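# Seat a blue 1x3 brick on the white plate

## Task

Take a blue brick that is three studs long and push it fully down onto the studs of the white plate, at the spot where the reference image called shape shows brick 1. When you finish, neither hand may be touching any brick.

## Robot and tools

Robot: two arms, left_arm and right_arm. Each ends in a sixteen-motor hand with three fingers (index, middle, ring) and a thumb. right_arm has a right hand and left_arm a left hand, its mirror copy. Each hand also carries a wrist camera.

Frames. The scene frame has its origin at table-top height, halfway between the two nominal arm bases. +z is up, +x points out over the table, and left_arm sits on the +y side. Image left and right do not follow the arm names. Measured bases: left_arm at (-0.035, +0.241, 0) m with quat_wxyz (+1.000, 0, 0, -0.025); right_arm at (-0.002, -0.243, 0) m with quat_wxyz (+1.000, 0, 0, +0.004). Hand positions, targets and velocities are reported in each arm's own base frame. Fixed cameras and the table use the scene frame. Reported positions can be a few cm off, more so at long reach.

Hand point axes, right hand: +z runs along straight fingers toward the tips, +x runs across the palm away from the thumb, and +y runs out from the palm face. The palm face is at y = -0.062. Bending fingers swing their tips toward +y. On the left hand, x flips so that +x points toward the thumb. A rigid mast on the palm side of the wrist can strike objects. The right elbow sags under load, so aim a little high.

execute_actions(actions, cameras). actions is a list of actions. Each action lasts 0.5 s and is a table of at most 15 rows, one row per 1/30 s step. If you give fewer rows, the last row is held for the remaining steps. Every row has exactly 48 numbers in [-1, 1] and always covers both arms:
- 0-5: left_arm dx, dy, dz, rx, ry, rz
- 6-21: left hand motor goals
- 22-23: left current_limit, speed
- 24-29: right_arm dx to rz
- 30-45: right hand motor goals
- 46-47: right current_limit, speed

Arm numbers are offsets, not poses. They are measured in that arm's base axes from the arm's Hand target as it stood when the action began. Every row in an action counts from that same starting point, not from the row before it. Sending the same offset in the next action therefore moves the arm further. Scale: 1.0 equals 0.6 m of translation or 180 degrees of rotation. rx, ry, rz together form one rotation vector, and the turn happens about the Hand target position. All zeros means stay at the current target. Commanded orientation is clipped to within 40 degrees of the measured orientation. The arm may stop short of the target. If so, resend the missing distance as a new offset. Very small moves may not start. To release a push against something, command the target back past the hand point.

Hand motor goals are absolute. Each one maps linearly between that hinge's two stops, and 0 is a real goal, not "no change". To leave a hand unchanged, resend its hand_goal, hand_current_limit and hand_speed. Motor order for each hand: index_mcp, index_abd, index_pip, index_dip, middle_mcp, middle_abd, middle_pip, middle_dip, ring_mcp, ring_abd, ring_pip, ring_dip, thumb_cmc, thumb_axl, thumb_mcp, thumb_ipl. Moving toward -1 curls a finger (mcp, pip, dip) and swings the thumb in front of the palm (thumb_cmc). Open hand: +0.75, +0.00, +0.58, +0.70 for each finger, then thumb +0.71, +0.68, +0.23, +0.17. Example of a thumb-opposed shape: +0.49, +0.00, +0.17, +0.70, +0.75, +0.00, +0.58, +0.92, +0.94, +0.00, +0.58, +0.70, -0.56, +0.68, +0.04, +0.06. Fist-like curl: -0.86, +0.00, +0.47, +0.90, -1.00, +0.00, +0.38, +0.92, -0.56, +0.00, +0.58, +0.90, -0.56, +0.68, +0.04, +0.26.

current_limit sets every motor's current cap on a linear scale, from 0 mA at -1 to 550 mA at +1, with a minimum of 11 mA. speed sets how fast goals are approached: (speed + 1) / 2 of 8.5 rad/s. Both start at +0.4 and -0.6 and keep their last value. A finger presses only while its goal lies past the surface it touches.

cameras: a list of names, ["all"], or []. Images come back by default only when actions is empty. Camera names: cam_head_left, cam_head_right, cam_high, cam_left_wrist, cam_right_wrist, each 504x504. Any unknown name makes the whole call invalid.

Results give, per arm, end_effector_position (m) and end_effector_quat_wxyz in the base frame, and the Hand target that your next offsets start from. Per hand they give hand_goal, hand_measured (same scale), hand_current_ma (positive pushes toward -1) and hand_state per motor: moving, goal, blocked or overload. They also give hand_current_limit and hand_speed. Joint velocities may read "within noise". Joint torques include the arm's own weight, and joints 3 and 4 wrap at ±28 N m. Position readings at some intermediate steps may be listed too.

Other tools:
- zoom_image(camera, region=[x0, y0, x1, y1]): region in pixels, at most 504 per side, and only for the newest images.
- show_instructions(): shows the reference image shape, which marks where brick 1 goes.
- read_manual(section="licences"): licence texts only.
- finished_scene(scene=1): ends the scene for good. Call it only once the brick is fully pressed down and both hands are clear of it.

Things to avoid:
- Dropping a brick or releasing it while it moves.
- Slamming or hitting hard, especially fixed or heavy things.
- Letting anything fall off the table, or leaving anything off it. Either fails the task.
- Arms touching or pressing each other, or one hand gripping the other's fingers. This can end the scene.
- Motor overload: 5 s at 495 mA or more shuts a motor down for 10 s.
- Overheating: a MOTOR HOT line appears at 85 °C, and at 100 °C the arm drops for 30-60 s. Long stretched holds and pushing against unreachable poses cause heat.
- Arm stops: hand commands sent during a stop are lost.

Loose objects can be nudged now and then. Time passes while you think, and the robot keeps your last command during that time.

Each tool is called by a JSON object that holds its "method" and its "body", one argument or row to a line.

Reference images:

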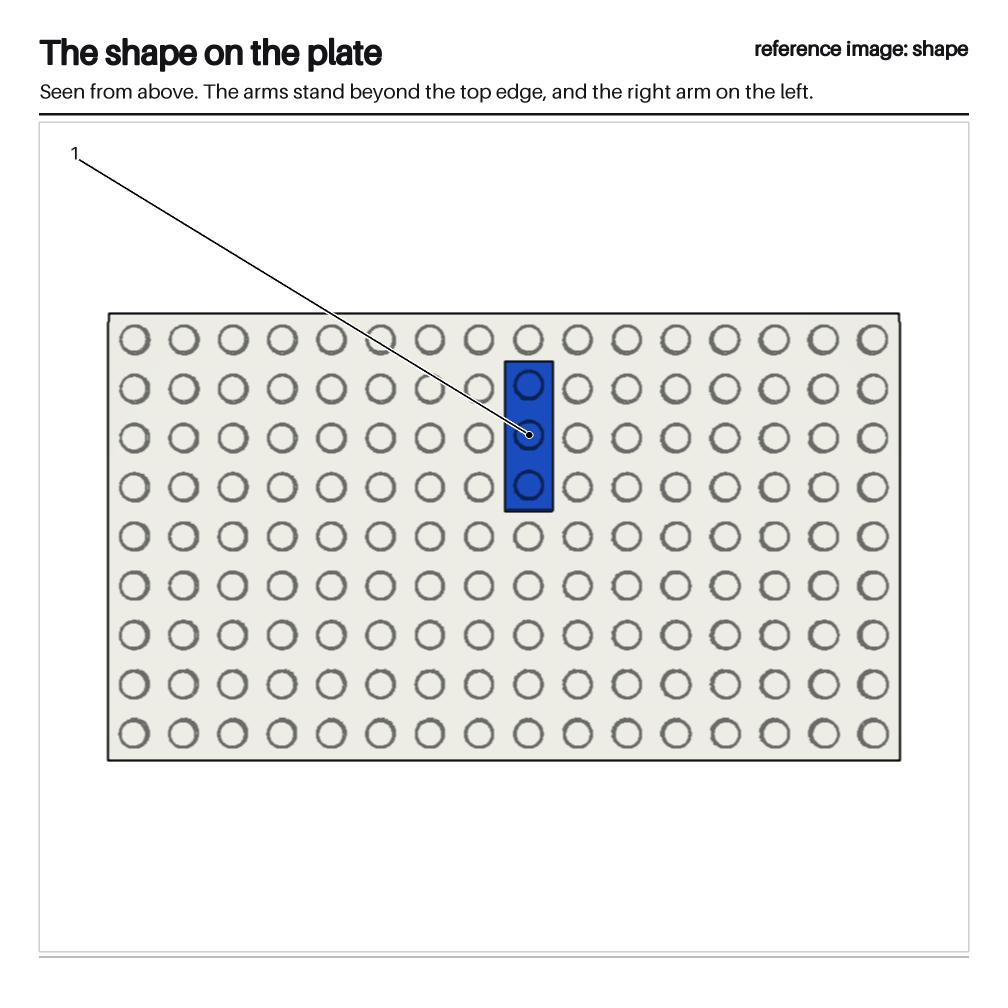

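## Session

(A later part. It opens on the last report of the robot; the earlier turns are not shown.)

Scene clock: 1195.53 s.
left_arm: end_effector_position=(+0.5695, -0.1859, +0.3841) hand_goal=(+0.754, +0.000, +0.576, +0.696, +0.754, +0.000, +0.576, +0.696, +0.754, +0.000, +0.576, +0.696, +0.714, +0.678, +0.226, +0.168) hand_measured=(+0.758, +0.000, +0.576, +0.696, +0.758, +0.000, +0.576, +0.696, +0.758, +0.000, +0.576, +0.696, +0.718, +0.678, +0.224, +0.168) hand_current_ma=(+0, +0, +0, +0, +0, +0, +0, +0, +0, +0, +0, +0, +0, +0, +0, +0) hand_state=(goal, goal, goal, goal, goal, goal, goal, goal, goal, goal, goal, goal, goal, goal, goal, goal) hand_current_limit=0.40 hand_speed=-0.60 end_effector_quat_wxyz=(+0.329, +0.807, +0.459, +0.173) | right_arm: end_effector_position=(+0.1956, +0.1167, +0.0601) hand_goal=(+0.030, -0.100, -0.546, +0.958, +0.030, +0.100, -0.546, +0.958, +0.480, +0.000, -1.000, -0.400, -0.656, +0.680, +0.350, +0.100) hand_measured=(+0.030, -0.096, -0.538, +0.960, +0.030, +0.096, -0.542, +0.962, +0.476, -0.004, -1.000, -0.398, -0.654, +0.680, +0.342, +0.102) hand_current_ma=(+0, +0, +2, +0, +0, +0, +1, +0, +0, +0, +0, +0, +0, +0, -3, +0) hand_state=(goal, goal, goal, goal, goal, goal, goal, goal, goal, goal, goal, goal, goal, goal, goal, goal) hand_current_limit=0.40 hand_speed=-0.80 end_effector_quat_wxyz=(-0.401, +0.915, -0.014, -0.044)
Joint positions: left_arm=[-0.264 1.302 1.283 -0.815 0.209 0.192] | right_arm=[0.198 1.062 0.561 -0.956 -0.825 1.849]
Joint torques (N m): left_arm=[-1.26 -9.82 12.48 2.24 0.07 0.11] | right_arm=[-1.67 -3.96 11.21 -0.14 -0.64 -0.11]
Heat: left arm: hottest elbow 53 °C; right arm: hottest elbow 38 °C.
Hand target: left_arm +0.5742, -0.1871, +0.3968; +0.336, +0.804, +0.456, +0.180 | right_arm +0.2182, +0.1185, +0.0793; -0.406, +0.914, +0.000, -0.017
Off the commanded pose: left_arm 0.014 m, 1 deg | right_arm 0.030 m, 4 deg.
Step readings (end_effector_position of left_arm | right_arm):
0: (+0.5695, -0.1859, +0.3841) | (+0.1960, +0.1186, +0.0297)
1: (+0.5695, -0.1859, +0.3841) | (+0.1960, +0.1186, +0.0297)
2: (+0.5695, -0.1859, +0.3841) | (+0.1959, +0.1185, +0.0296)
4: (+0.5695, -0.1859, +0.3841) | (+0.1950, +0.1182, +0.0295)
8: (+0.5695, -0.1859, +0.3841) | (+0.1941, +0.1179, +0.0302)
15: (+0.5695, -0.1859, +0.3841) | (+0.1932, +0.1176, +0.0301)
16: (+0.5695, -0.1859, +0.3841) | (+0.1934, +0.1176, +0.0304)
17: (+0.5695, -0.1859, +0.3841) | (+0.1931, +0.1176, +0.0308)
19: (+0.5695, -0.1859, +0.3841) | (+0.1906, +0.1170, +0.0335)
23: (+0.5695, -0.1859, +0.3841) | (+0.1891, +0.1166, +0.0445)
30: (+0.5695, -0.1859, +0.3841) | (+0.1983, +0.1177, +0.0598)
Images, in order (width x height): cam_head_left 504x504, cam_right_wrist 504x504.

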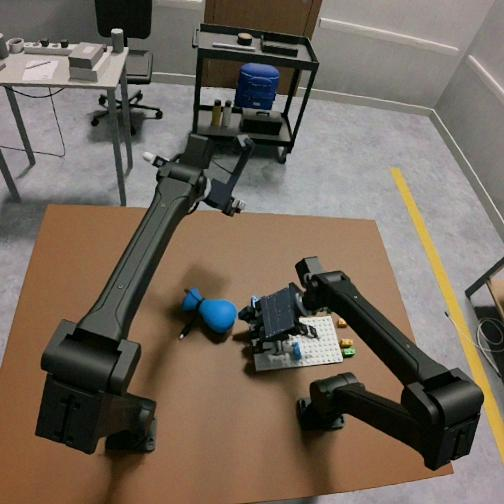

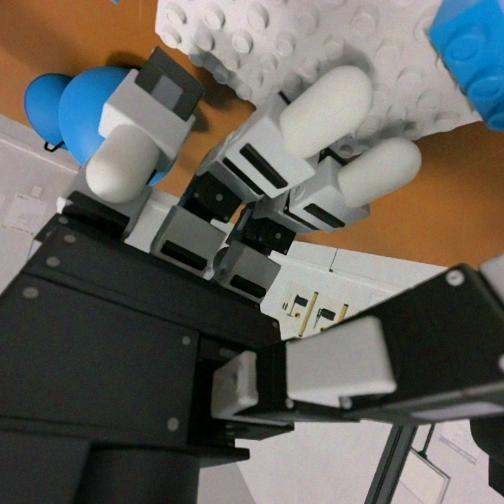

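{"method": "execute_actions", "body": {
  "actions": [
    [[0,0,0,0,0,0,0.754,0,0.576,0.696,0.754,0,0.576,0.696,0.754,0,0.576,0.696,0.714,0.678,0.226,0.168,0.4,-0.6,0.005,-0.03,0.03,0.01,0,0,0.3,0,0,0.85,0.3,0,0,0.85,0.48,0,-1,-0.4,-0.657,0.68,0.35,0.1,0.4,-0.7],[0,0,0,0,0,0,0.754,0,0.576,0.696,0.754,0,0.576,0.696,0.754,0,0.576,0.696,0.714,0.678,0.226,0.168,0.4,-0.6,0.01,-0.06,0.06,-0.01,0,0,0.6,0,0.3,0.7,0.6,0,0.3,0.7,0.48,0,-1,-0.4,-0.657,0.68,0.35,0.1,0.4,-0.7],[0,0,0,0,0,0,0.754,0,0.576,0.696,0.754,0,0.576,0.696,0.754,0,0.576,0.696,0.714,0.678,0.226,0.168,0.4,-0.6,0.02,-0.11,0.08,-0.03,0,0,0.6,0,0.3,0.7,0.6,0,0.3,0.7,0.48,0,-1,-0.4,-0.657,0.68,0.35,0.1,0.4,-0.7],[0,0,0,0,0,0,0.754,0,0.576,0.696,0.754,0,0.576,0.696,0.754,0,0.576,0.696,0.714,0.678,0.226,0.168,0.4,-0.6,0.03,-0.158,0.09,-0.045,0,0,0.6,0,0.3,0.7,0.6,0,0.3,0.7,0.48,0,-1,-0.4,-0.657,0.68,0.35,0.1,0.4,-0.7]]
  ],
  "cameras": ["cam_right_wrist","cam_head_left","cam_head_right"]
}}

{"method": "zoom_image", "body": {
  "camera": "cam_right_wrist",
  "region": [274, 0, 454, 130]
}}

{"method": "zoom_image", "body": {
  "camera": "cam_head_left",
  "region": [270, 320, 320, 370]
}}

{"method": "zoom_image", "body": {
  "camera": "cam_head_right",
  "region": [270, 320, 320, 370]
}}

Scene clock: 1199.73 s.
left_arm: end_effector_position=(+0.5695, -0.1859, +0.3841) hand_goal=(+0.754, +0.000, +0.576, +0.696, +0.754, +0.000, +0.576, +0.696, +0.754, +0.000, +0.576, +0.696, +0.714, +0.678, +0.226, +0.168) hand_measured=(+0.758, +0.000, +0.576, +0.696, +0.758, +0.000, +0.576, +0.696, +0.758, +0.000, +0.576, +0.696, +0.718, +0.678, +0.224, +0.168) hand_current_ma=(+0, +0, +0, +0, +0, +0, +0, +0, +0, +0, +0, +0, +0, +0, +0, +0) hand_state=(goal, goal, goal, goal, goal, goal, goal, goal, goal, goal, goal, goal, goal, goal, goal, goal) hand_current_limit=0.40 hand_speed=-0.60 end_effector_quat_wxyz=(+0.329, +0.807, +0.459, +0.173) | right_arm: end_effector_position=(+0.2156, +0.0271, +0.1157) hand_goal=(+0.600, +0.000, +0.300, +0.700, +0.600, +0.000, +0.300, +0.700, +0.480, +0.000, -1.000, -0.400, -0.656, +0.680, +0.350, +0.100) hand_measured=(+0.588, -0.004, +0.296, +0.702, +0.590, +0.002, +0.296, +0.702, +0.478, -0.002, -1.000, -0.398, -0.654, +0.680, +0.342, +0.102) hand_current_ma=(-4, +0, -1, +0, -3, +0, -1, +0, +0, +0, +0, +0, +0, +0, -3, +0) hand_state=(goal, goal, goal, goal, goal, goal, goal, goal, goal, goal, goal, goal, goal, goal, goal, goal) hand_current_limit=0.40 hand_speed=-0.70 end_effector_quat_wxyz=(-0.336, +0.941, -0.014, -0.035)
Joint positions: left_arm=[-0.264 1.302 1.283 -0.815 0.209 0.192] | right_arm=[-0.066 1.071 0.75 -1.376 -0.679 1.491]
Joint torques (N m): left_arm=[-1.26 -9.82 12.46 2.26 0.07 0.11] | right_arm=[-1.73 -2.9 11.78 -0.61 -0.8 -0.1]
Heat: left arm: hottest elbow 53 °C; right arm: hottest elbow 38 °C.
Hand target: left_arm +0.5742, -0.1871, +0.3968; +0.336, +0.804, +0.456, +0.180 | right_arm +0.2362, +0.0238, +0.1333; -0.341, +0.940, -0.001, -0.017
Off the commanded pose: left_arm 0.014 m, 1 deg | right_arm 0.027 m, 3 deg.
Step readings (end_effector_position of left_arm | right_arm):
0: (+0.5695, -0.1859, +0.3841) | (+0.1955, +0.1167, +0.0601)
1: (+0.5695, -0.1859, +0.3841) | (+0.1954, +0.1164, +0.0602)
2: (+0.5695, -0.1859, +0.3841) | (+0.1944, +0.1152, +0.0612)
4: (+0.5695, -0.1859, +0.3841) | (+0.1922, +0.1036, +0.0658)
8: (+0.5695, -0.1859, +0.3841) | (+0.2010, +0.0640, +0.0854)
15: (+0.5695, -0.1859, +0.3841) | (+0.2161, +0.0327, +0.1160)
Images, in order (width x height): cam_head_left 504x504, cam_head_right 504x504, cam_right_wrist 504x504.

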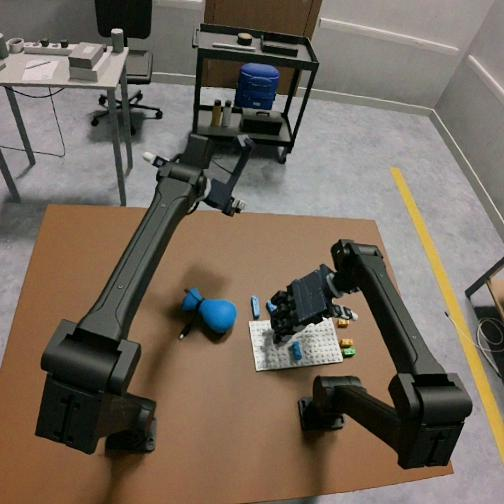

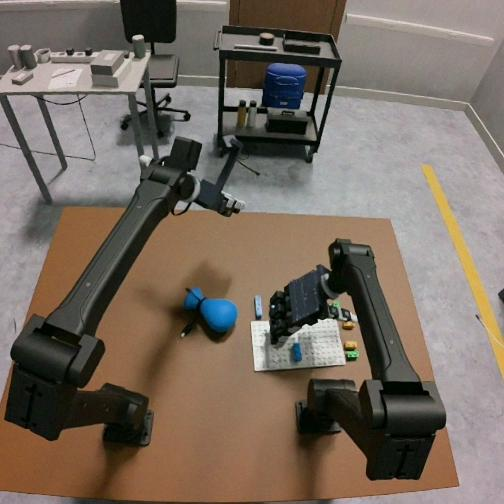

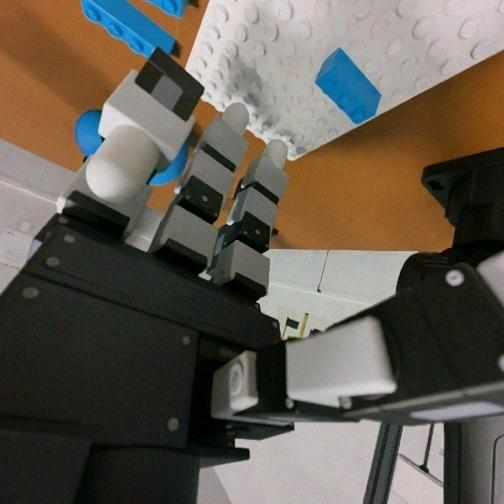

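Scaled by 2.800 from the camera's 504x504 image, which has a finer 720x720 frame.

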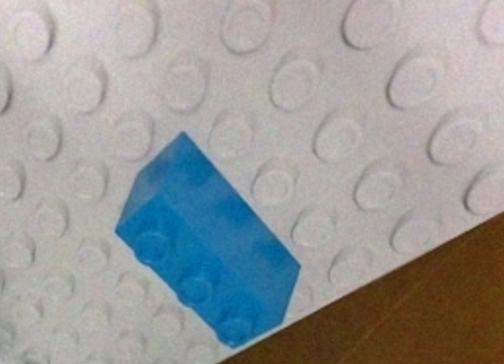

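Scaled by 10.080 from the camera's 504x504 image, which has a finer 720x720 frame.

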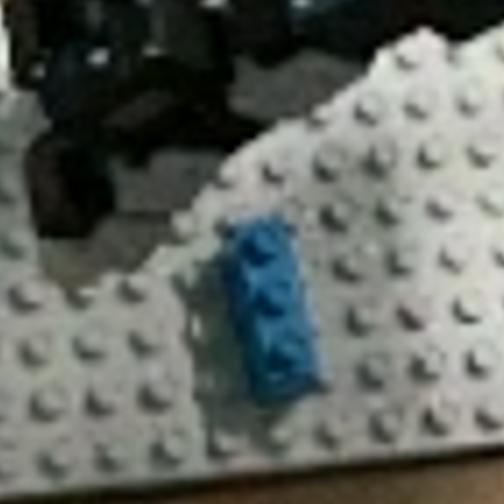

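Scaled by 10.080 from the camera's 504x504 image, which has a finer 720x720 frame.

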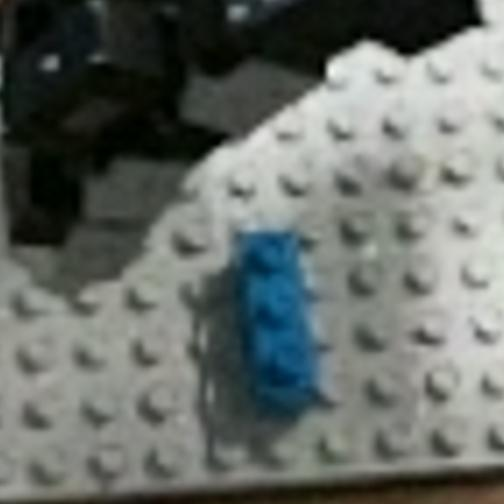

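{"method": "execute_actions", "body": {
  "actions": [
    [[0,0,0,0,0,0,0.754,0,0.576,0.696,0.754,0,0.576,0.696,0.754,0,0.576,0.696,0.714,0.678,0.226,0.168,0.4,-0.6,-0.01,-0.01,0.03,-0.02,0,0,0.6,0,0.3,0.7,0.6,0,0.3,0.7,0.48,0,-1,-0.4,-0.657,0.68,0.35,0.1,0.4,-0.7],[0,0,0,0,0,0,0.754,0,0.576,0.696,0.754,0,0.576,0.696,0.754,0,0.576,0.696,0.714,0.678,0.226,0.168,0.4,-0.6,-0.02,-0.03,0.07,-0.05,0,0,0.6,0,0.3,0.7,0.6,0,0.3,0.7,0.48,0,-1,-0.4,-0.657,0.68,0.35,0.1,0.4,-0.7],[0,0,0,0,0,0,0.754,0,0.576,0.696,0.754,0,0.576,0.696,0.754,0,0.576,0.696,0.714,0.678,0.226,0.168,0.4,-0.6,-0.035,-0.05,0.11,-0.08,0,0,0.7,-0.13,0.5,0.7,0.7,0.13,0.5,0.7,0.48,0,-1,-0.4,0.4,0.68,0.3,0.15,0.4,-0.7],[0,0,0,0,0,0,0.754,0,0.576,0.696,0.754,0,0.576,0.696,0.754,0,0.576,0.696,0.714,0.678,0.226,0.168,0.4,-0.6,-0.05,-0.073,0.14,-0.11,0,0,0.75,-0.13,0.58,0.7,0.75,0.13,0.58,0.7,0.48,0,-1,-0.4,0.7,0.68,0.23,0.17,0.4,-0.7]],
    [[0,0,0,0,0,0,0.754,0,0.576,0.696,0.754,0,0.576,0.696,0.754,0,0.576,0.696,0.714,0.678,0.226,0.168,0.4,-0.6,0,0,0,-0.05,0,0,0.75,-0.13,0.58,0.7,0.75,0.13,0.58,0.7,0.48,0,-1,-0.4,0.7,0.68,0.23,0.17,0.4,-0.7],[0,0,0,0,0,0,0.754,0,0.576,0.696,0.754,0,0.576,0.696,0.754,0,0.576,0.696,0.714,0.678,0.226,0.168,0.4,-0.6,0,0,0,-0.1,0,0,0.75,-0.13,0.58,0.7,0.75,0.13,0.58,0.7,0.48,0,-1,-0.4,0.7,0.68,0.23,0.17,0.4,-0.7],[0,0,0,0,0,0,0.754,0,0.576,0.696,0.754,0,0.576,0.696,0.754,0,0.576,0.696,0.714,0.678,0.226,0.168,0.4,-0.6,0,0,0,-0.14,0,0,0.75,-0.13,0.58,0.7,0.75,0.13,0.58,0.7,0.48,0,-1,-0.4,0.7,0.68,0.23,0.17,0.4,-0.7]]
  ],
  "cameras": ["all"]
}}

Scene clock: 1219.03 s.
left_arm: end_effector_position=(+0.5695, -0.1859, +0.3841) hand_goal=(+0.754, +0.000, +0.576, +0.696, +0.754, +0.000, +0.576, +0.696, +0.754, +0.000, +0.576, +0.696, +0.714, +0.678, +0.226, +0.168) hand_measured=(+0.758, +0.000, +0.576, +0.696, +0.758, +0.000, +0.576, +0.696, +0.758, +0.000, +0.576, +0.696, +0.718, +0.678, +0.224, +0.168) hand_current_ma=(+0, +0, +0, +0, +0, +0, +0, +0, +0, +0, +0, +0, +0, +0, +0, +0) hand_state=(goal, goal, goal, goal, goal, goal, goal, goal, goal, goal, goal, goal, goal, goal, goal, goal) hand_current_limit=0.40 hand_speed=-0.60 end_effector_quat_wxyz=(+0.329, +0.807, +0.459, +0.173) | right_arm: end_effector_position=(+0.2018, -0.0227, +0.2125) hand_goal=(+0.750, -0.130, +0.580, +0.700, +0.750, +0.130, +0.580, +0.700, +0.480, +0.000, -1.000, -0.400, +0.700, +0.680, +0.230, +0.170) hand_measured=(+0.746, -0.096, +0.576, +0.702, +0.748, +0.098, +0.578, +0.702, +0.482, -0.002, -1.000, -0.398, +0.698, +0.680, +0.228, +0.166) hand_current_ma=(-1, +19, +0, +0, +0, -18, +0, +0, +0, +0, +0, +0, +0, +0, +0, -1) hand_state=(goal, blocked, goal, goal, goal, blocked, goal, goal, goal, goal, goal, goal, goal, goal, goal, goal) hand_current_limit=0.40 hand_speed=-0.70 end_effector_quat_wxyz=(+0.044, +0.999, -0.004, -0.021)
Joint positions: left_arm=[-0.264 1.302 1.283 -0.815 0.209 0.192] | right_arm=[0.321 0.986 0.899 -1.552 0.069 1.902]
Joint torques (N m): left_arm=[-1.14 -9.82 12.46 2.25 0.08 0.11] | right_arm=[-0.56 -2.2 9.14 -0.16 0.31 0.1]
Heat: left arm: hottest elbow 53 °C; right arm: hottest elbow 40 °C.
Hand target: left_arm +0.5742, -0.1871, +0.3968; +0.336, +0.804, +0.456, +0.180 | right_arm +0.2062, -0.0201, +0.2173; +0.045, +0.999, -0.008, -0.015
Off the commanded pose: left_arm 0.014 m, 1 deg | right_arm 0.007 m, 1 deg.
Step readings (end_effector_position of left_arm | right_arm):
0: (+0.5695, -0.1859, +0.3841) | (+0.2157, +0.0271, +0.1157)
1: (+0.5695, -0.1859, +0.3841) | (+0.2156, +0.0270, +0.1159)
2: (+0.5695, -0.1859, +0.3841) | (+0.2147, +0.0252, +0.1165)
4: (+0.5695, -0.1859, +0.3841) | (+0.2101, +0.0124, +0.1220)
8: (+0.5695, -0.1859, +0.3841) | (+0.2014, -0.0098, +0.1549)
15: (+0.5695, -0.1859, +0.3841) | (+0.1973, -0.0188, +0.1972)
16: (+0.5695, -0.1859, +0.3841) | (+0.1965, -0.0204, +0.1980)
17: (+0.5695, -0.1859, +0.3841) | (+0.1959, -0.0238, +0.1988)
19: (+0.5695, -0.1859, +0.3841) | (+0.1967, -0.0354, +0.2036)
23: (+0.5695, -0.1859, +0.3841) | (+0.2045, -0.0268, +0.2126)
30: (+0.5695, -0.1859, +0.3841) | (+0.2047, -0.0226, +0.2129)

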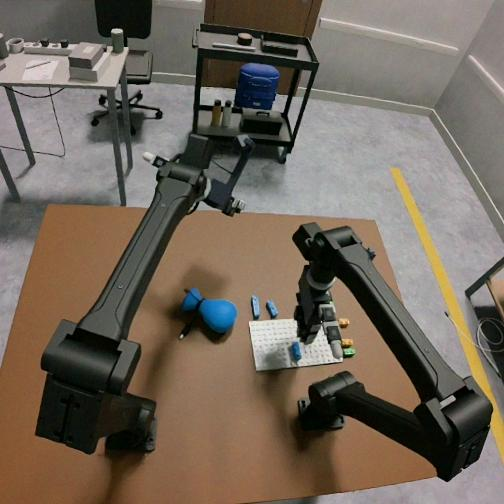

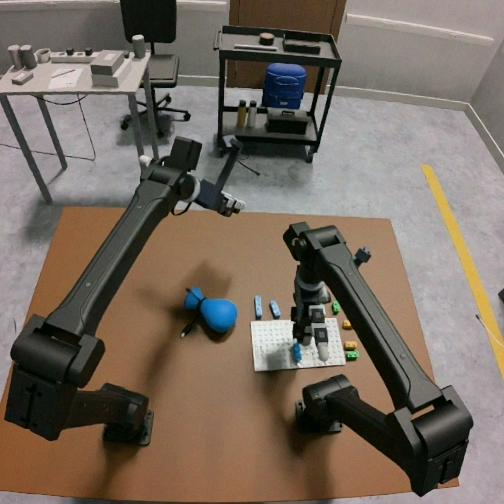

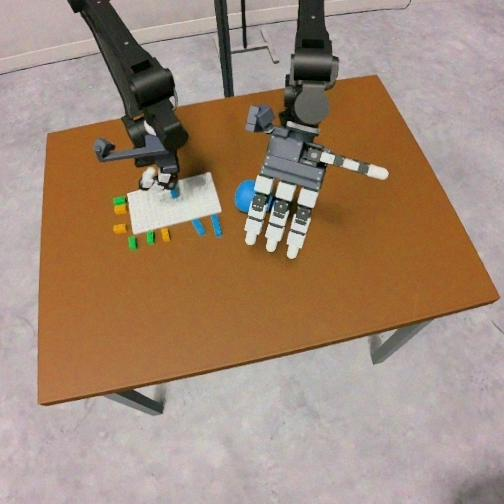

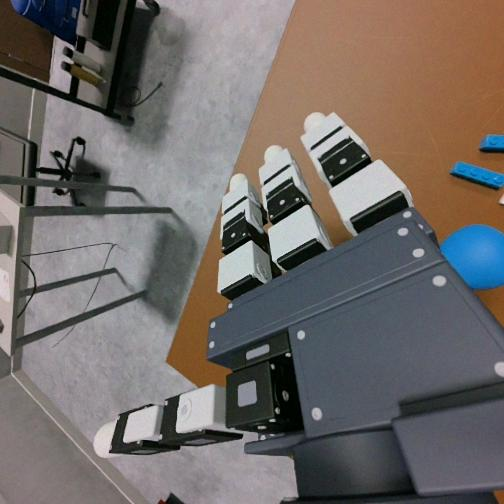

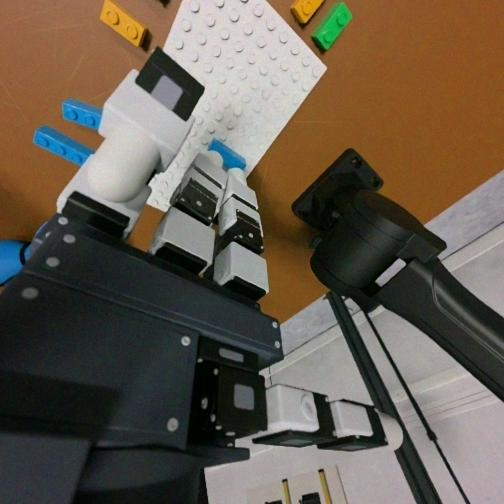

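{"method": "execute_actions", "body": {
  "actions": [
    [[0,0,0,0,0,0,0.754,0,0.576,0.696,0.754,0,0.576,0.696,0.754,0,0.576,0.696,0.714,0.678,0.226,0.168,0.4,-0.6,-0.006,-0.002,-0.02,0,0,0,0.75,-0.09,0.58,0.7,0.75,0.09,0.58,0.7,0.48,0,-1,-0.4,0.7,0.68,0.23,0.17,0.4,-0.7],[0,0,0,0,0,0,0.754,0,0.576,0.696,0.754,0,0.576,0.696,0.754,0,0.576,0.696,0.714,0.678,0.226,0.168,0.4,-0.6,-0.012,-0.004,-0.04,0,0,0,0.75,-0.09,0.58,0.7,0.75,0.09,0.58,0.7,0.48,0,-1,-0.4,0.7,0.68,0.23,0.17,0.4,-0.7],[0,0,0,0,0,0,0.754,0,0.576,0.696,0.754,0,0.576,0.696,0.754,0,0.576,0.696,0.714,0.678,0.226,0.168,0.4,-0.6,-0.018,-0.006,-0.065,0,0,0,0.75,-0.09,0.58,0.7,0.75,0.09,0.58,0.7,0.48,0,-1,-0.4,0.7,0.68,0.23,0.17,0.4,-0.7],[0,0,0,0,0,0,0.754,0,0.576,0.696,0.754,0,0.576,0.696,0.754,0,0.576,0.696,0.714,0.678,0.226,0.168,0.4,-0.6,-0.0237,-0.0082,-0.0905,0,0,0,0.75,-0.09,0.58,0.7,0.75,0.09,0.58,0.7,0.48,0,-1,-0.4,0.7,0.68,0.23,0.17,0.4,-0.7]]
  ],
  "cameras": ["cam_right_wrist","cam_head_left","cam_head_right","cam_high"]
}}

{"method": "zoom_image", "body": {
  "camera": "cam_right_wrist",
  "region": [154, 70, 304, 220]
}}

{"method": "zoom_image", "body": {
  "camera": "cam_head_left",
  "region": [270, 300, 340, 370]
}}

{"method": "zoom_image", "body": {
  "camera": "cam_high",
  "region": [130, 150, 220, 240]
}}

Scene clock: 1224.07 s.
left_arm: end_effector_position=(+0.5695, -0.1859, +0.3841) hand_goal=(+0.754, +0.000, +0.576, +0.696, +0.754, +0.000, +0.576, +0.696, +0.754, +0.000, +0.576, +0.696, +0.714, +0.678, +0.226, +0.168) hand_measured=(+0.758, +0.000, +0.576, +0.696, +0.758, +0.000, +0.576, +0.696, +0.758, +0.000, +0.576, +0.696, +0.718, +0.678, +0.224, +0.168) hand_current_ma=(+0, +0, +0, +0, +0, +0, +0, +0, +0, +0, +0, +0, +0, +0, +0, +0) hand_state=(goal, goal, goal, goal, goal, goal, goal, goal, goal, goal, goal, goal, goal, goal, goal, goal) hand_current_limit=0.40 hand_speed=-0.60 end_effector_quat_wxyz=(+0.329, +0.807, +0.459, +0.173) | right_arm: end_effector_position=(+0.1919, -0.0265, +0.1641) hand_goal=(+0.750, -0.090, +0.580, +0.700, +0.750, +0.090, +0.580, +0.700, +0.480, +0.000, -1.000, -0.400, +0.700, +0.680, +0.230, +0.170) hand_measured=(+0.744, -0.088, +0.576, +0.700, +0.748, +0.086, +0.578, +0.702, +0.482, -0.002, -1.000, -0.398, +0.698, +0.680, +0.228, +0.166) hand_current_ma=(-1, +0, +0, +0, +0, +0, +0, +0, +0, +0, +0, +0, +0, +0, +0, -1) hand_state=(goal, goal, goal, goal, goal, goal, goal, goal, goal, goal, goal, goal, goal, goal, goal, goal) hand_current_limit=0.40 hand_speed=-0.70 end_effector_quat_wxyz=(+0.046, +0.999, -0.004, -0.023)
Joint positions: left_arm=[-0.264 1.302 1.283 -0.815 0.209 0.192] | right_arm=[0.322 0.979 0.766 -1.43 0.073 1.904]
Joint torques (N m): left_arm=[-1.14 -9.88 12.48 2.26 0.07 0.11] | right_arm=[-0.67 -3.14 7.21 0.2 0.23 0.1]
Heat: left arm: hottest elbow 53 °C; right arm: hottest elbow 40 °C.
Hand target: left_arm +0.5742, -0.1871, +0.3968; +0.336, +0.804, +0.456, +0.180 | right_arm +0.1920, -0.0250, +0.1629; +0.045, +0.999, -0.008, -0.015
Off the commanded pose: left_arm 0.014 m, 1 deg | right_arm 0.002 m, 1 deg.
Step readings (end_effector_position of left_arm | right_arm):
0: (+0.5695, -0.1859, +0.3841) | (+0.2018, -0.0227, +0.2125)
1: (+0.5695, -0.1859, +0.3841) | (+0.2018, -0.0227, +0.2125)
2: (+0.5695, -0.1859, +0.3841) | (+0.2022, -0.0226, +0.2124)
4: (+0.5695, -0.1859, +0.3841) | (+0.2033, -0.0223, +0.2085)
8: (+0.5695, -0.1859, +0.3841) | (+0.1959, -0.0247, +0.1809)
15: (+0.5695, -0.1859, +0.3841) | (+0.1904, -0.0268, +0.1644)
Images, in order (width x height): cam_head_left 504x504, cam_head_right 504x504, cam_high 504x504, cam_right_wrist 504x504.

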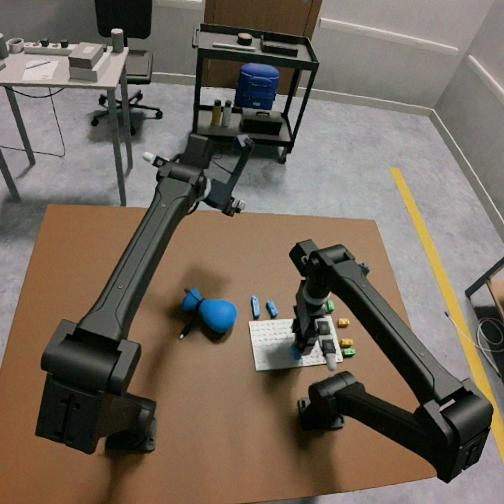

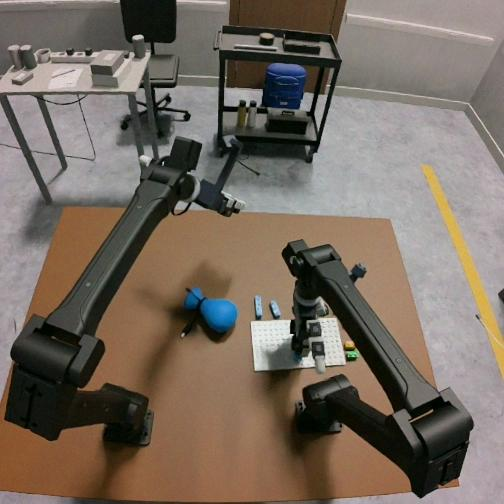

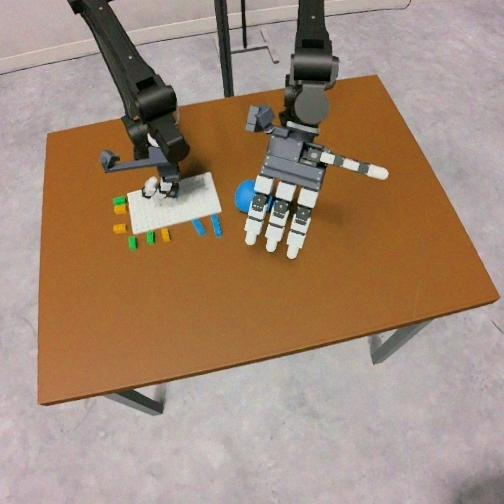

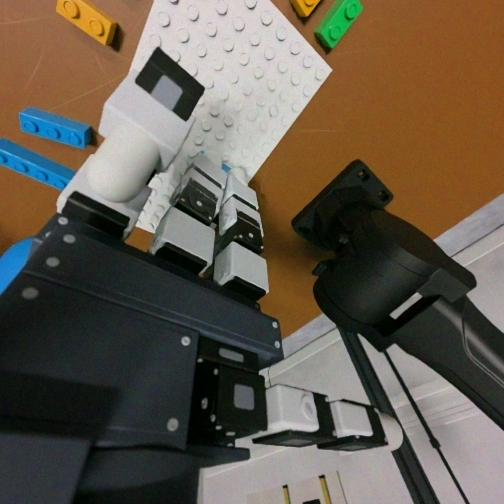

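Scaled by 3.360 from the camera's 504x504 image, which has a finer 720x720 frame.

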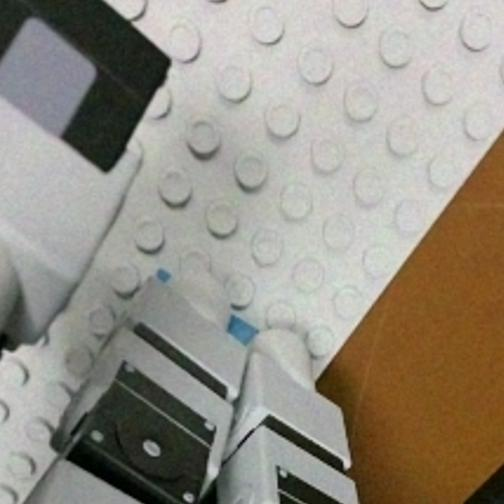

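Scaled by 7.200 from the camera's 504x504 image, which has a finer 720x720 frame.

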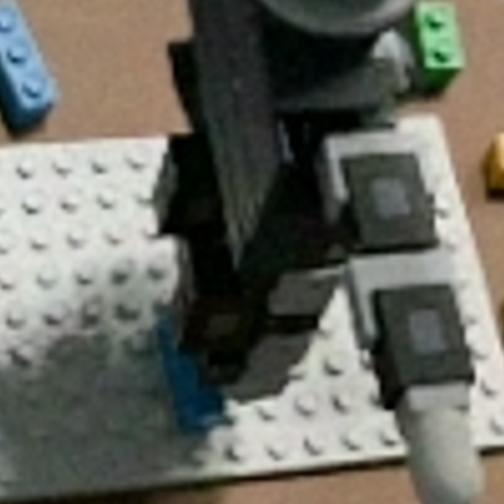

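Scaled by 5.600 from the camera's 504x504 image, which has a finer 720x720 frame.

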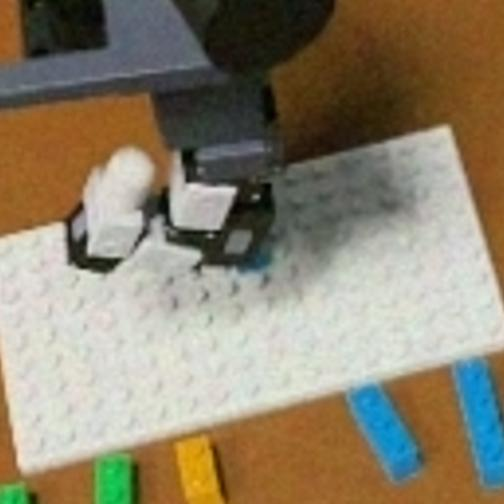

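{"method": "zoom_image", "body": {
  "camera": "cam_high",
  "region": [140, 165, 195, 215]
}}

{"method": "zoom_image", "body": {
  "camera": "cam_head_left",
  "region": [280, 325, 320, 365]
}}

{"method": "zoom_image", "body": {
  "camera": "cam_head_right",
  "region": [280, 325, 320, 365]
}}

{"method": "zoom_image", "body": {
  "camera": "cam_right_wrist",
  "region": [194, 140, 264, 200]
}}

Scaled by 9.164 from the camera's 504x504 image, which has a finer 720x720 frame.

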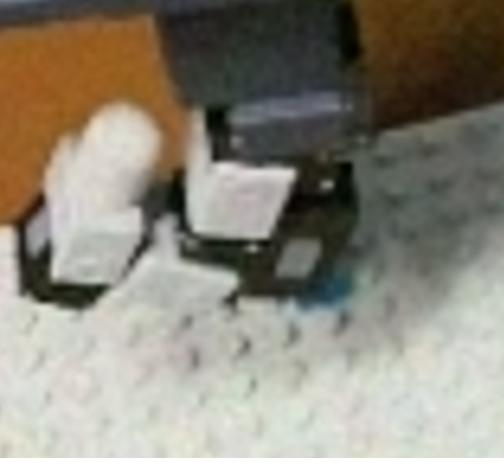

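Scaled by 12.600 from the camera's 504x504 image, which has a finer 720x720 frame.

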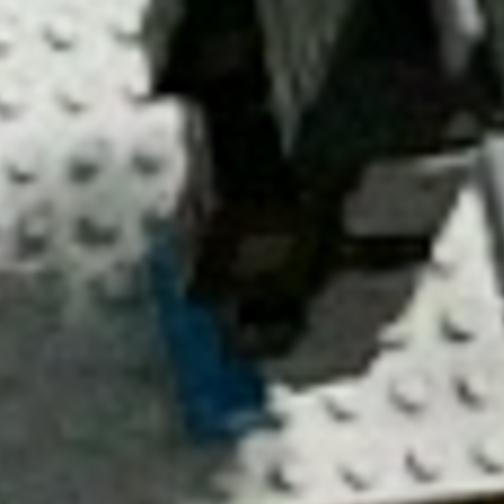

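Scaled by 12.600 from the camera's 504x504 image, which has a finer 720x720 frame.

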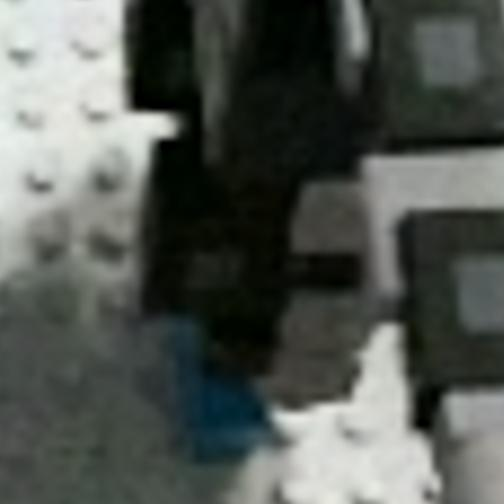

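Scaled by 7.200 from the camera's 504x504 image, which has a finer 720x720 frame.

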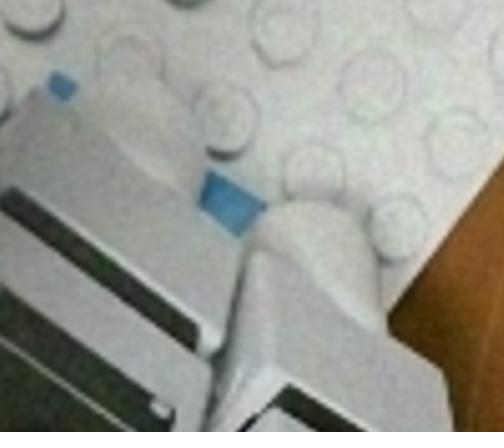

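{"method": "execute_actions", "body": {
  "actions": [
    [[0,0,0,0,0,0,0.754,0,0.576,0.696,0.754,0,0.576,0.696,0.754,0,0.576,0.696,0.714,0.678,0.226,0.168,0.4,-0.6,0,0,-0.01,0,0,0,0.75,-0.09,0.58,0.7,0.75,0.09,0.58,0.7,0.48,0,-1,-0.4,0.7,0.68,0.23,0.17,0.4,-0.7],[0,0,0,0,0,0,0.754,0,0.576,0.696,0.754,0,0.576,0.696,0.754,0,0.576,0.696,0.714,0.678,0.226,0.168,0.4,-0.6,0,0,-0.02,0,0,0,0.75,-0.09,0.58,0.7,0.75,0.09,0.58,0.7,0.48,0,-1,-0.4,0.7,0.68,0.23,0.17,0.4,-0.7]]
  ],
  "cameras": ["cam_right_wrist","cam_head_left","cam_head_right","cam_high"]
}}

{"method": "zoom_image", "body": {
  "camera": "cam_right_wrist",
  "region": [184, 130, 284, 210]
}}

{"method": "zoom_image", "body": {
  "camera": "cam_high",
  "region": [140, 165, 195, 215]
}}

{"method": "zoom_image", "body": {
  "camera": "cam_head_left",
  "region": [280, 325, 320, 365]
}}

Scene clock: 1236.23 s.
left_arm: end_effector_position=(+0.5695, -0.1859, +0.3841) hand_goal=(+0.754, +0.000, +0.576, +0.696, +0.754, +0.000, +0.576, +0.696, +0.754, +0.000, +0.576, +0.696, +0.714, +0.678, +0.226, +0.168) hand_measured=(+0.758, +0.000, +0.576, +0.696, +0.758, +0.000, +0.576, +0.696, +0.758, +0.000, +0.576, +0.696, +0.718, +0.678, +0.224, +0.168) hand_current_ma=(+0, +0, +0, +0, +0, +0, +0, +0, +0, +0, +0, +0, +0, +0, +0, +0) hand_state=(goal, goal, goal, goal, goal, goal, goal, goal, goal, goal, goal, goal, goal, goal, goal, goal) hand_current_limit=0.40 hand_speed=-0.60 end_effector_quat_wxyz=(+0.329, +0.807, +0.459, +0.173) | right_arm: end_effector_position=(+0.1931, -0.0276, +0.1565) hand_goal=(+0.750, -0.090, +0.580, +0.700, +0.750, +0.090, +0.580, +0.700, +0.480, +0.000, -1.000, -0.400, +0.700, +0.680, +0.230, +0.170) hand_measured=(+0.734, -0.086, +0.570, +0.698, +0.738, +0.092, +0.574, +0.698, +0.482, -0.002, -1.000, -0.398, +0.698, +0.680, +0.228, +0.166) hand_current_ma=(-8, +0, -2, +0, -4, +0, -1, +0, +0, +0, +0, +0, +0, +0, +0, -1) hand_state=(goal, goal, goal, goal, goal, goal, goal, goal, goal, goal, goal, goal, goal, goal, goal, goal) hand_current_limit=0.40 hand_speed=-0.70 end_effector_quat_wxyz=(+0.048, +0.999, -0.004, -0.016)
Joint positions: left_arm=[-0.264 1.302 1.283 -0.815 0.209 0.192] | right_arm=[0.322 0.979 0.745 -1.398 0.081 1.904]
Joint torques (N m): left_arm=[-1.14 -9.88 12.48 2.25 0.07 0.11] | right_arm=[-0.56 -2.43 6.71 0.58 -0.09 0.1]
Heat: left arm: hottest elbow 53 °C; right arm: hottest elbow 40 °C.
Hand target: left_arm +0.5742, -0.1871, +0.3968; +0.336, +0.804, +0.456, +0.180 | right_arm +0.1920, -0.0249, +0.1510; +0.045, +0.999, -0.008, -0.015
Off the commanded pose: left_arm 0.014 m, 1 deg | right_arm 0.006 m, 1 deg.
Step readings (end_effector_position of left_arm | right_arm):
0: (+0.5695, -0.1859, +0.3841) | (+0.1919, -0.0265, +0.1641)
1: (+0.5695, -0.1859, +0.3841) | (+0.1920, -0.0265, +0.1641)
2: (+0.5695, -0.1859, +0.3841) | (+0.1922, -0.0264, +0.1637)
4: (+0.5695, -0.1859, +0.3841) | (+0.1930, -0.0263, +0.1618)
8: (+0.5695, -0.1859, +0.3841) | (+0.1928, -0.0271, +0.1591)
15: (+0.5695, -0.1859, +0.3841) | (+0.1931, -0.0276, +0.1566)
Images, in order (width x height): cam_head_left 504x504, cam_head_right 504x504, cam_high 504x504, cam_right_wrist 504x504.

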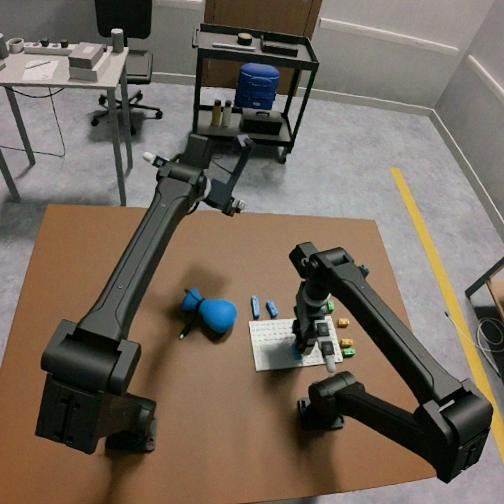

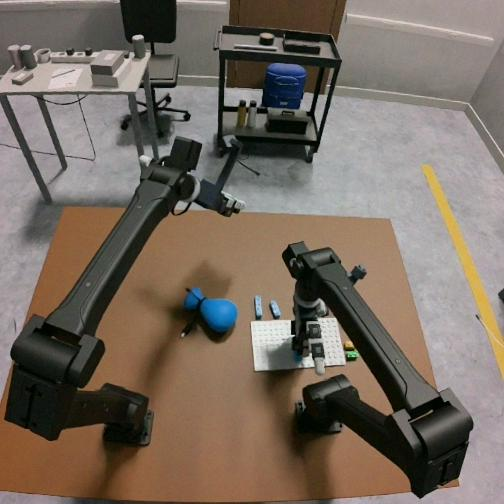

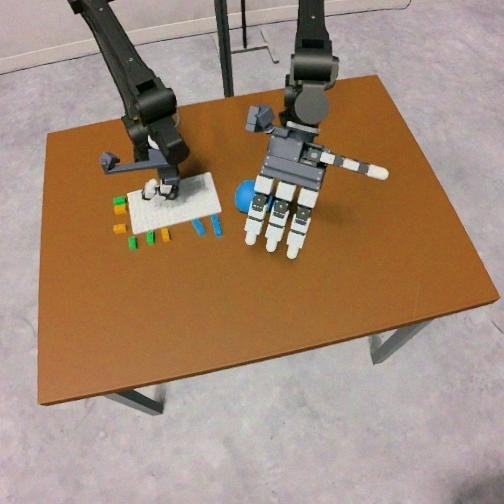

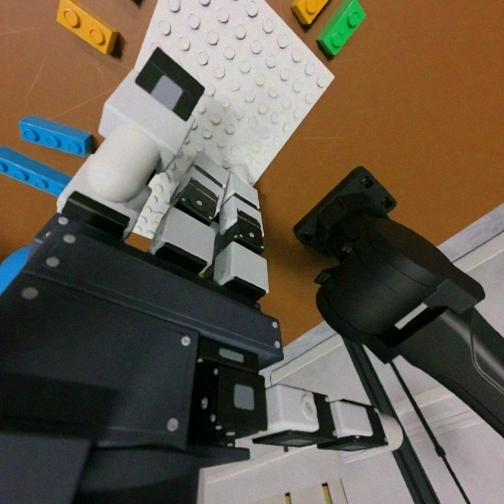

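Scaled by 5.040 from the camera's 504x504 image, which has a finer 720x720 frame.

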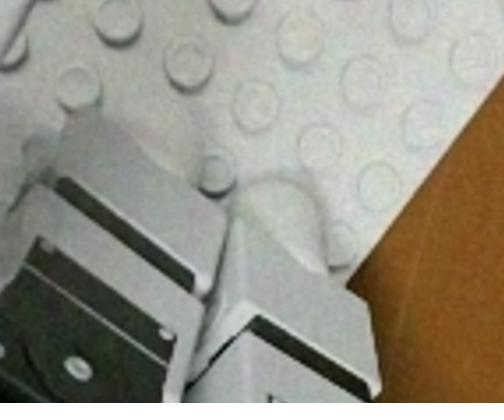

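Scaled by 9.164 from the camera's 504x504 image, which has a finer 720x720 frame.

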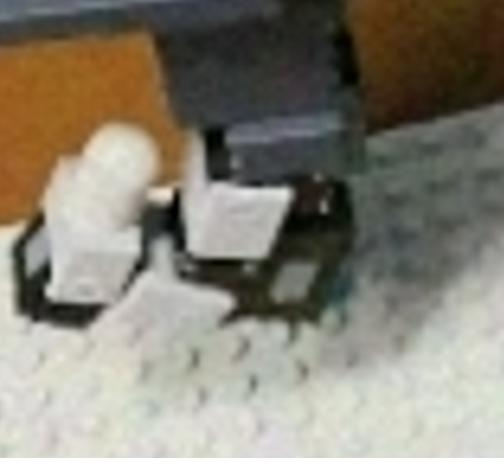

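Scaled by 12.600 from the camera's 504x504 image, which has a finer 720x720 frame.

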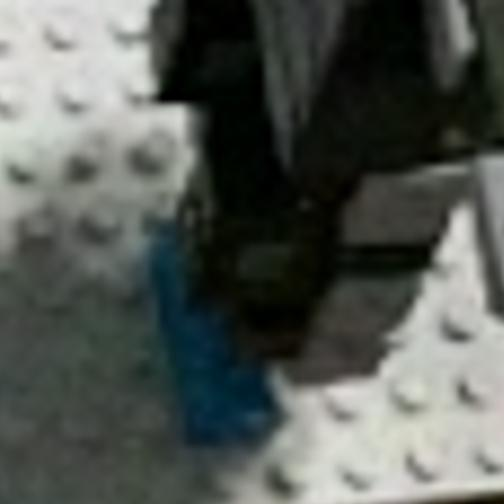

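{"method": "execute_actions", "body": {
  "actions": [
    [[0,0,0,0,0,0,0.754,0,0.576,0.696,0.754,0,0.576,0.696,0.754,0,0.576,0.696,0.714,0.678,0.226,0.168,0.4,-0.6,0.004,-0.01,0.02,0,0,0,0.75,-0.09,0.58,0.7,0.75,0.09,0.58,0.7,0.48,0,-1,-0.4,0.7,0.68,0.23,0.17,0.4,-0.7],[0,0,0,0,0,0,0.754,0,0.576,0.696,0.754,0,0.576,0.696,0.754,0,0.576,0.696,0.714,0.678,0.226,0.168,0.4,-0.6,0.01,-0.01,0.04,0,0,0,0.75,-0.09,0.58,0.7,0.75,0.09,0.58,0.7,0.48,0,-1,-0.4,0.7,0.68,0.23,0.17,0.4,-0.7],[0,0,0,0,0,0,0.754,0,0.576,0.696,0.754,0,0.576,0.696,0.754,0,0.576,0.696,0.714,0.678,0.226,0.168,0.4,-0.6,0.02,-0.01,0.08,0,0,0,0.75,-0.09,0.58,0.7,0.75,0.09,0.58,0.7,0.48,0,-1,-0.4,0.7,0.68,0.23,0.17,0.4,-0.7]],
    [[0,0,0,0,0,0,0.754,0,0.576,0.696,0.754,0,0.576,0.696,0.754,0,0.576,0.696,0.714,0.678,0.226,0.168,0.4,-0.6,0,0.02,0,0,0,0,0.75,-0.09,0.58,0.7,0.75,0.09,0.58,0.7,0.48,0,-1,-0.4,0.7,0.68,0.23,0.17,0.4,-0.7],[0,0,0,0,0,0,0.754,0,0.576,0.696,0.754,0,0.576,0.696,0.754,0,0.576,0.696,0.714,0.678,0.226,0.168,0.4,-0.6,-0.01,0.035,-0.01,0,0,0,0.75,-0.09,0.58,0.7,0.75,0.09,0.58,0.7,0.48,0,-1,-0.4,0.7,0.68,0.23,0.17,0.4,-0.7],[0,0,0,0,0,0,0.754,0,0.576,0.696,0.754,0,0.576,0.696,0.754,0,0.576,0.696,0.714,0.678,0.226,0.168,0.4,-0.6,-0.02,0.047,-0.04,0,0,0,0.75,-0.09,0.58,0.7,0.75,0.09,0.58,0.7,0.48,0,-1,-0.4,0.7,0.68,0.23,0.17,0.4,-0.7]]
  ],
  "cameras": ["cam_right_wrist","cam_head_left","cam_head_right","cam_high"]
}}

{"method": "zoom_image", "body": {
  "camera": "cam_right_wrist",
  "region": [184, 120, 284, 220]
}}

{"method": "zoom_image", "body": {
  "camera": "cam_high",
  "region": [140, 165, 195, 215]
}}

{"method": "zoom_image", "body": {
  "camera": "cam_head_left",
  "region": [280, 325, 320, 365]
}}

Scene clock: 1251.13 s.
left_arm: end_effector_position=(+0.5695, -0.1859, +0.3841) hand_goal=(+0.754, +0.000, +0.576, +0.696, +0.754, +0.000, +0.576, +0.696, +0.754, +0.000, +0.576, +0.696, +0.714, +0.678, +0.226, +0.168) hand_measured=(+0.758, +0.000, +0.576, +0.696, +0.758, +0.000, +0.576, +0.696, +0.758, +0.000, +0.576, +0.696, +0.718, +0.678, +0.224, +0.168) hand_current_ma=(+0, +0, +0, +0, +0, +0, +0, +0, +0, +0, +0, +0, +0, +0, +0, +0) hand_state=(goal, goal, goal, goal, goal, goal, goal, goal, goal, goal, goal, goal, goal, goal, goal, goal) hand_current_limit=0.40 hand_speed=-0.60 end_effector_quat_wxyz=(+0.329, +0.807, +0.459, +0.173) | right_arm: end_effector_position=(+0.1904, -0.0052, +0.1769) hand_goal=(+0.750, -0.090, +0.580, +0.700, +0.750, +0.090, +0.580, +0.700, +0.480, +0.000, -1.000, -0.400, +0.700, +0.680, +0.230, +0.170) hand_measured=(+0.748, -0.090, +0.578, +0.698, +0.748, +0.090, +0.578, +0.698, +0.482, -0.002, -1.000, -0.398, +0.698, +0.680, +0.228, +0.166) hand_current_ma=(+0, +0, +0, +0, +0, +0, +0, +0, +0, +0, +0, +0, +0, +0, +0, -1) hand_state=(goal, goal, goal, goal, goal, goal, goal, goal, goal, goal, goal, goal, goal, goal, goal, goal) hand_current_limit=0.40 hand_speed=-0.70 end_effector_quat_wxyz=(+0.043, +0.999, -0.004, -0.016)
Joint positions: left_arm=[-0.264 1.302 1.283 -0.815 0.209 0.192] | right_arm=[0.408 0.98 0.803 -1.457 0.067 1.99]
Joint torques (N m): left_arm=[-1.2 -9.76 12.48 2.25 0.07 0.11] | right_arm=[-0.62 -1.79 7.76 0.14 0.22 0.11]
Heat: left arm: hottest elbow 54 °C; right arm: hottest elbow 39 °C.
Hand target: left_arm +0.5742, -0.1871, +0.3968; +0.336, +0.804, +0.456, +0.180 | right_arm +0.1919, -0.0028, +0.1750; +0.045, +0.999, -0.008, -0.015
Off the commanded pose: left_arm 0.014 m, 1 deg | right_arm 0.003 m, 0 deg.
Step readings (end_effector_position of left_arm | right_arm):
0: (+0.5695, -0.1859, +0.3841) | (+0.1931, -0.0276, +0.1565)
1: (+0.5695, -0.1859, +0.3841) | (+0.1931, -0.0276, +0.1565)
2: (+0.5695, -0.1859, +0.3841) | (+0.1931, -0.0276, +0.1565)
4: (+0.5695, -0.1859, +0.3841) | (+0.1907, -0.0290, +0.1573)
8: (+0.5695, -0.1859, +0.3841) | (+0.1841, -0.0338, +0.1665)
15: (+0.5695, -0.1859, +0.3841) | (+0.1894, -0.0336, +0.1798)
16: (+0.5695, -0.1859, +0.3841) | (+0.1896, -0.0336, +0.1802)
17: (+0.5695, -0.1859, +0.3841) | (+0.1894, -0.0333, +0.1804)
19: (+0.5695, -0.1859, +0.3841) | (+0.1891, -0.0301, +0.1802)
23: (+0.5695, -0.1859, +0.3841) | (+0.1908, -0.0142, +0.1783)
30: (+0.5695, -0.1859, +0.3841) | (+0.1912, -0.0059, +0.1771)
Images, in order (width x height): cam_head_left 504x504, cam_head_right 504x504, cam_high 504x504, cam_right_wrist 504x504.

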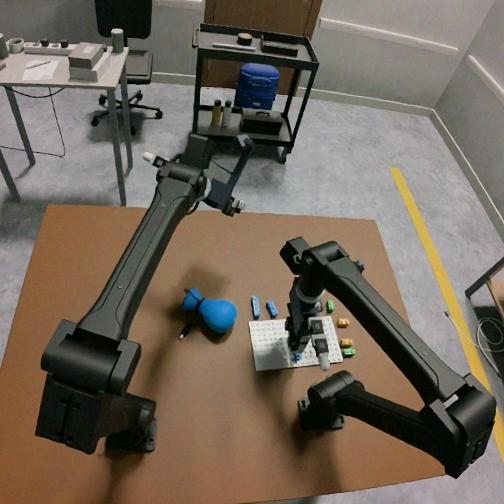

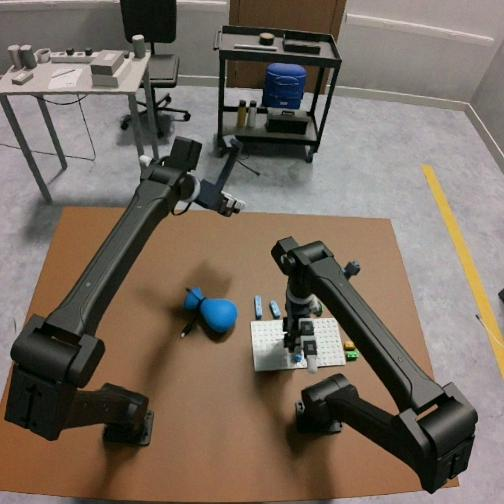

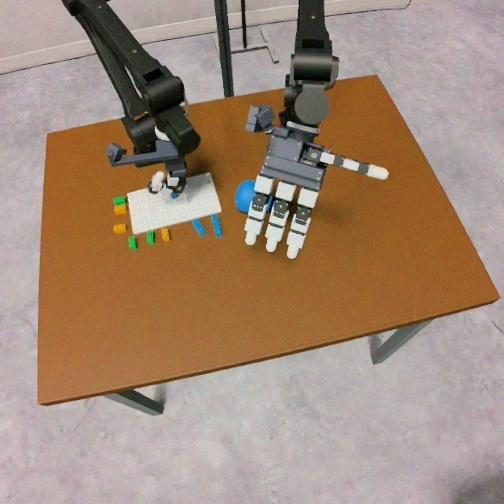

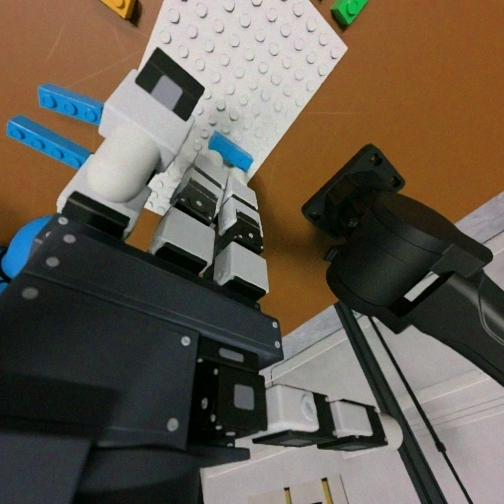

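Scaled by 5.040 from the camera's 504x504 image, which has a finer 720x720 frame.

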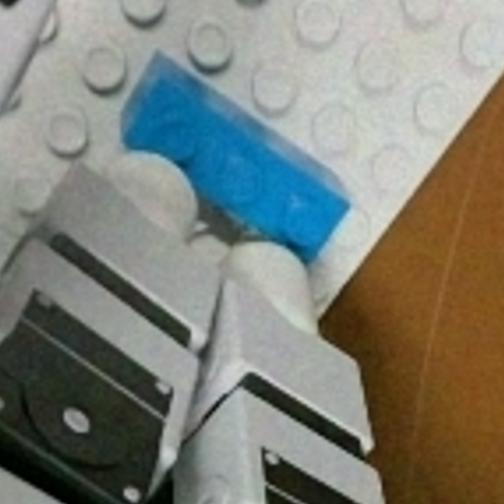

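Scaled by 9.164 from the camera's 504x504 image, which has a finer 720x720 frame.

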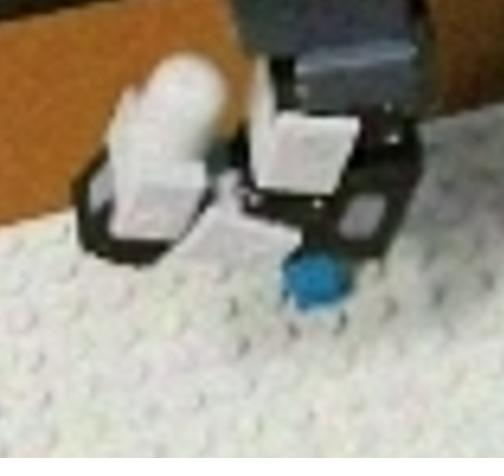

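Scaled by 12.600 from the camera's 504x504 image, which has a finer 720x720 frame.

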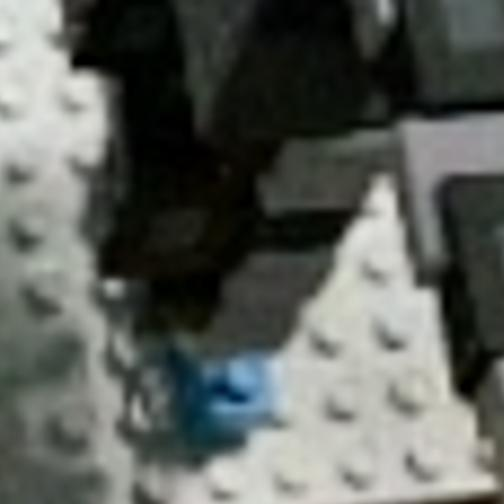

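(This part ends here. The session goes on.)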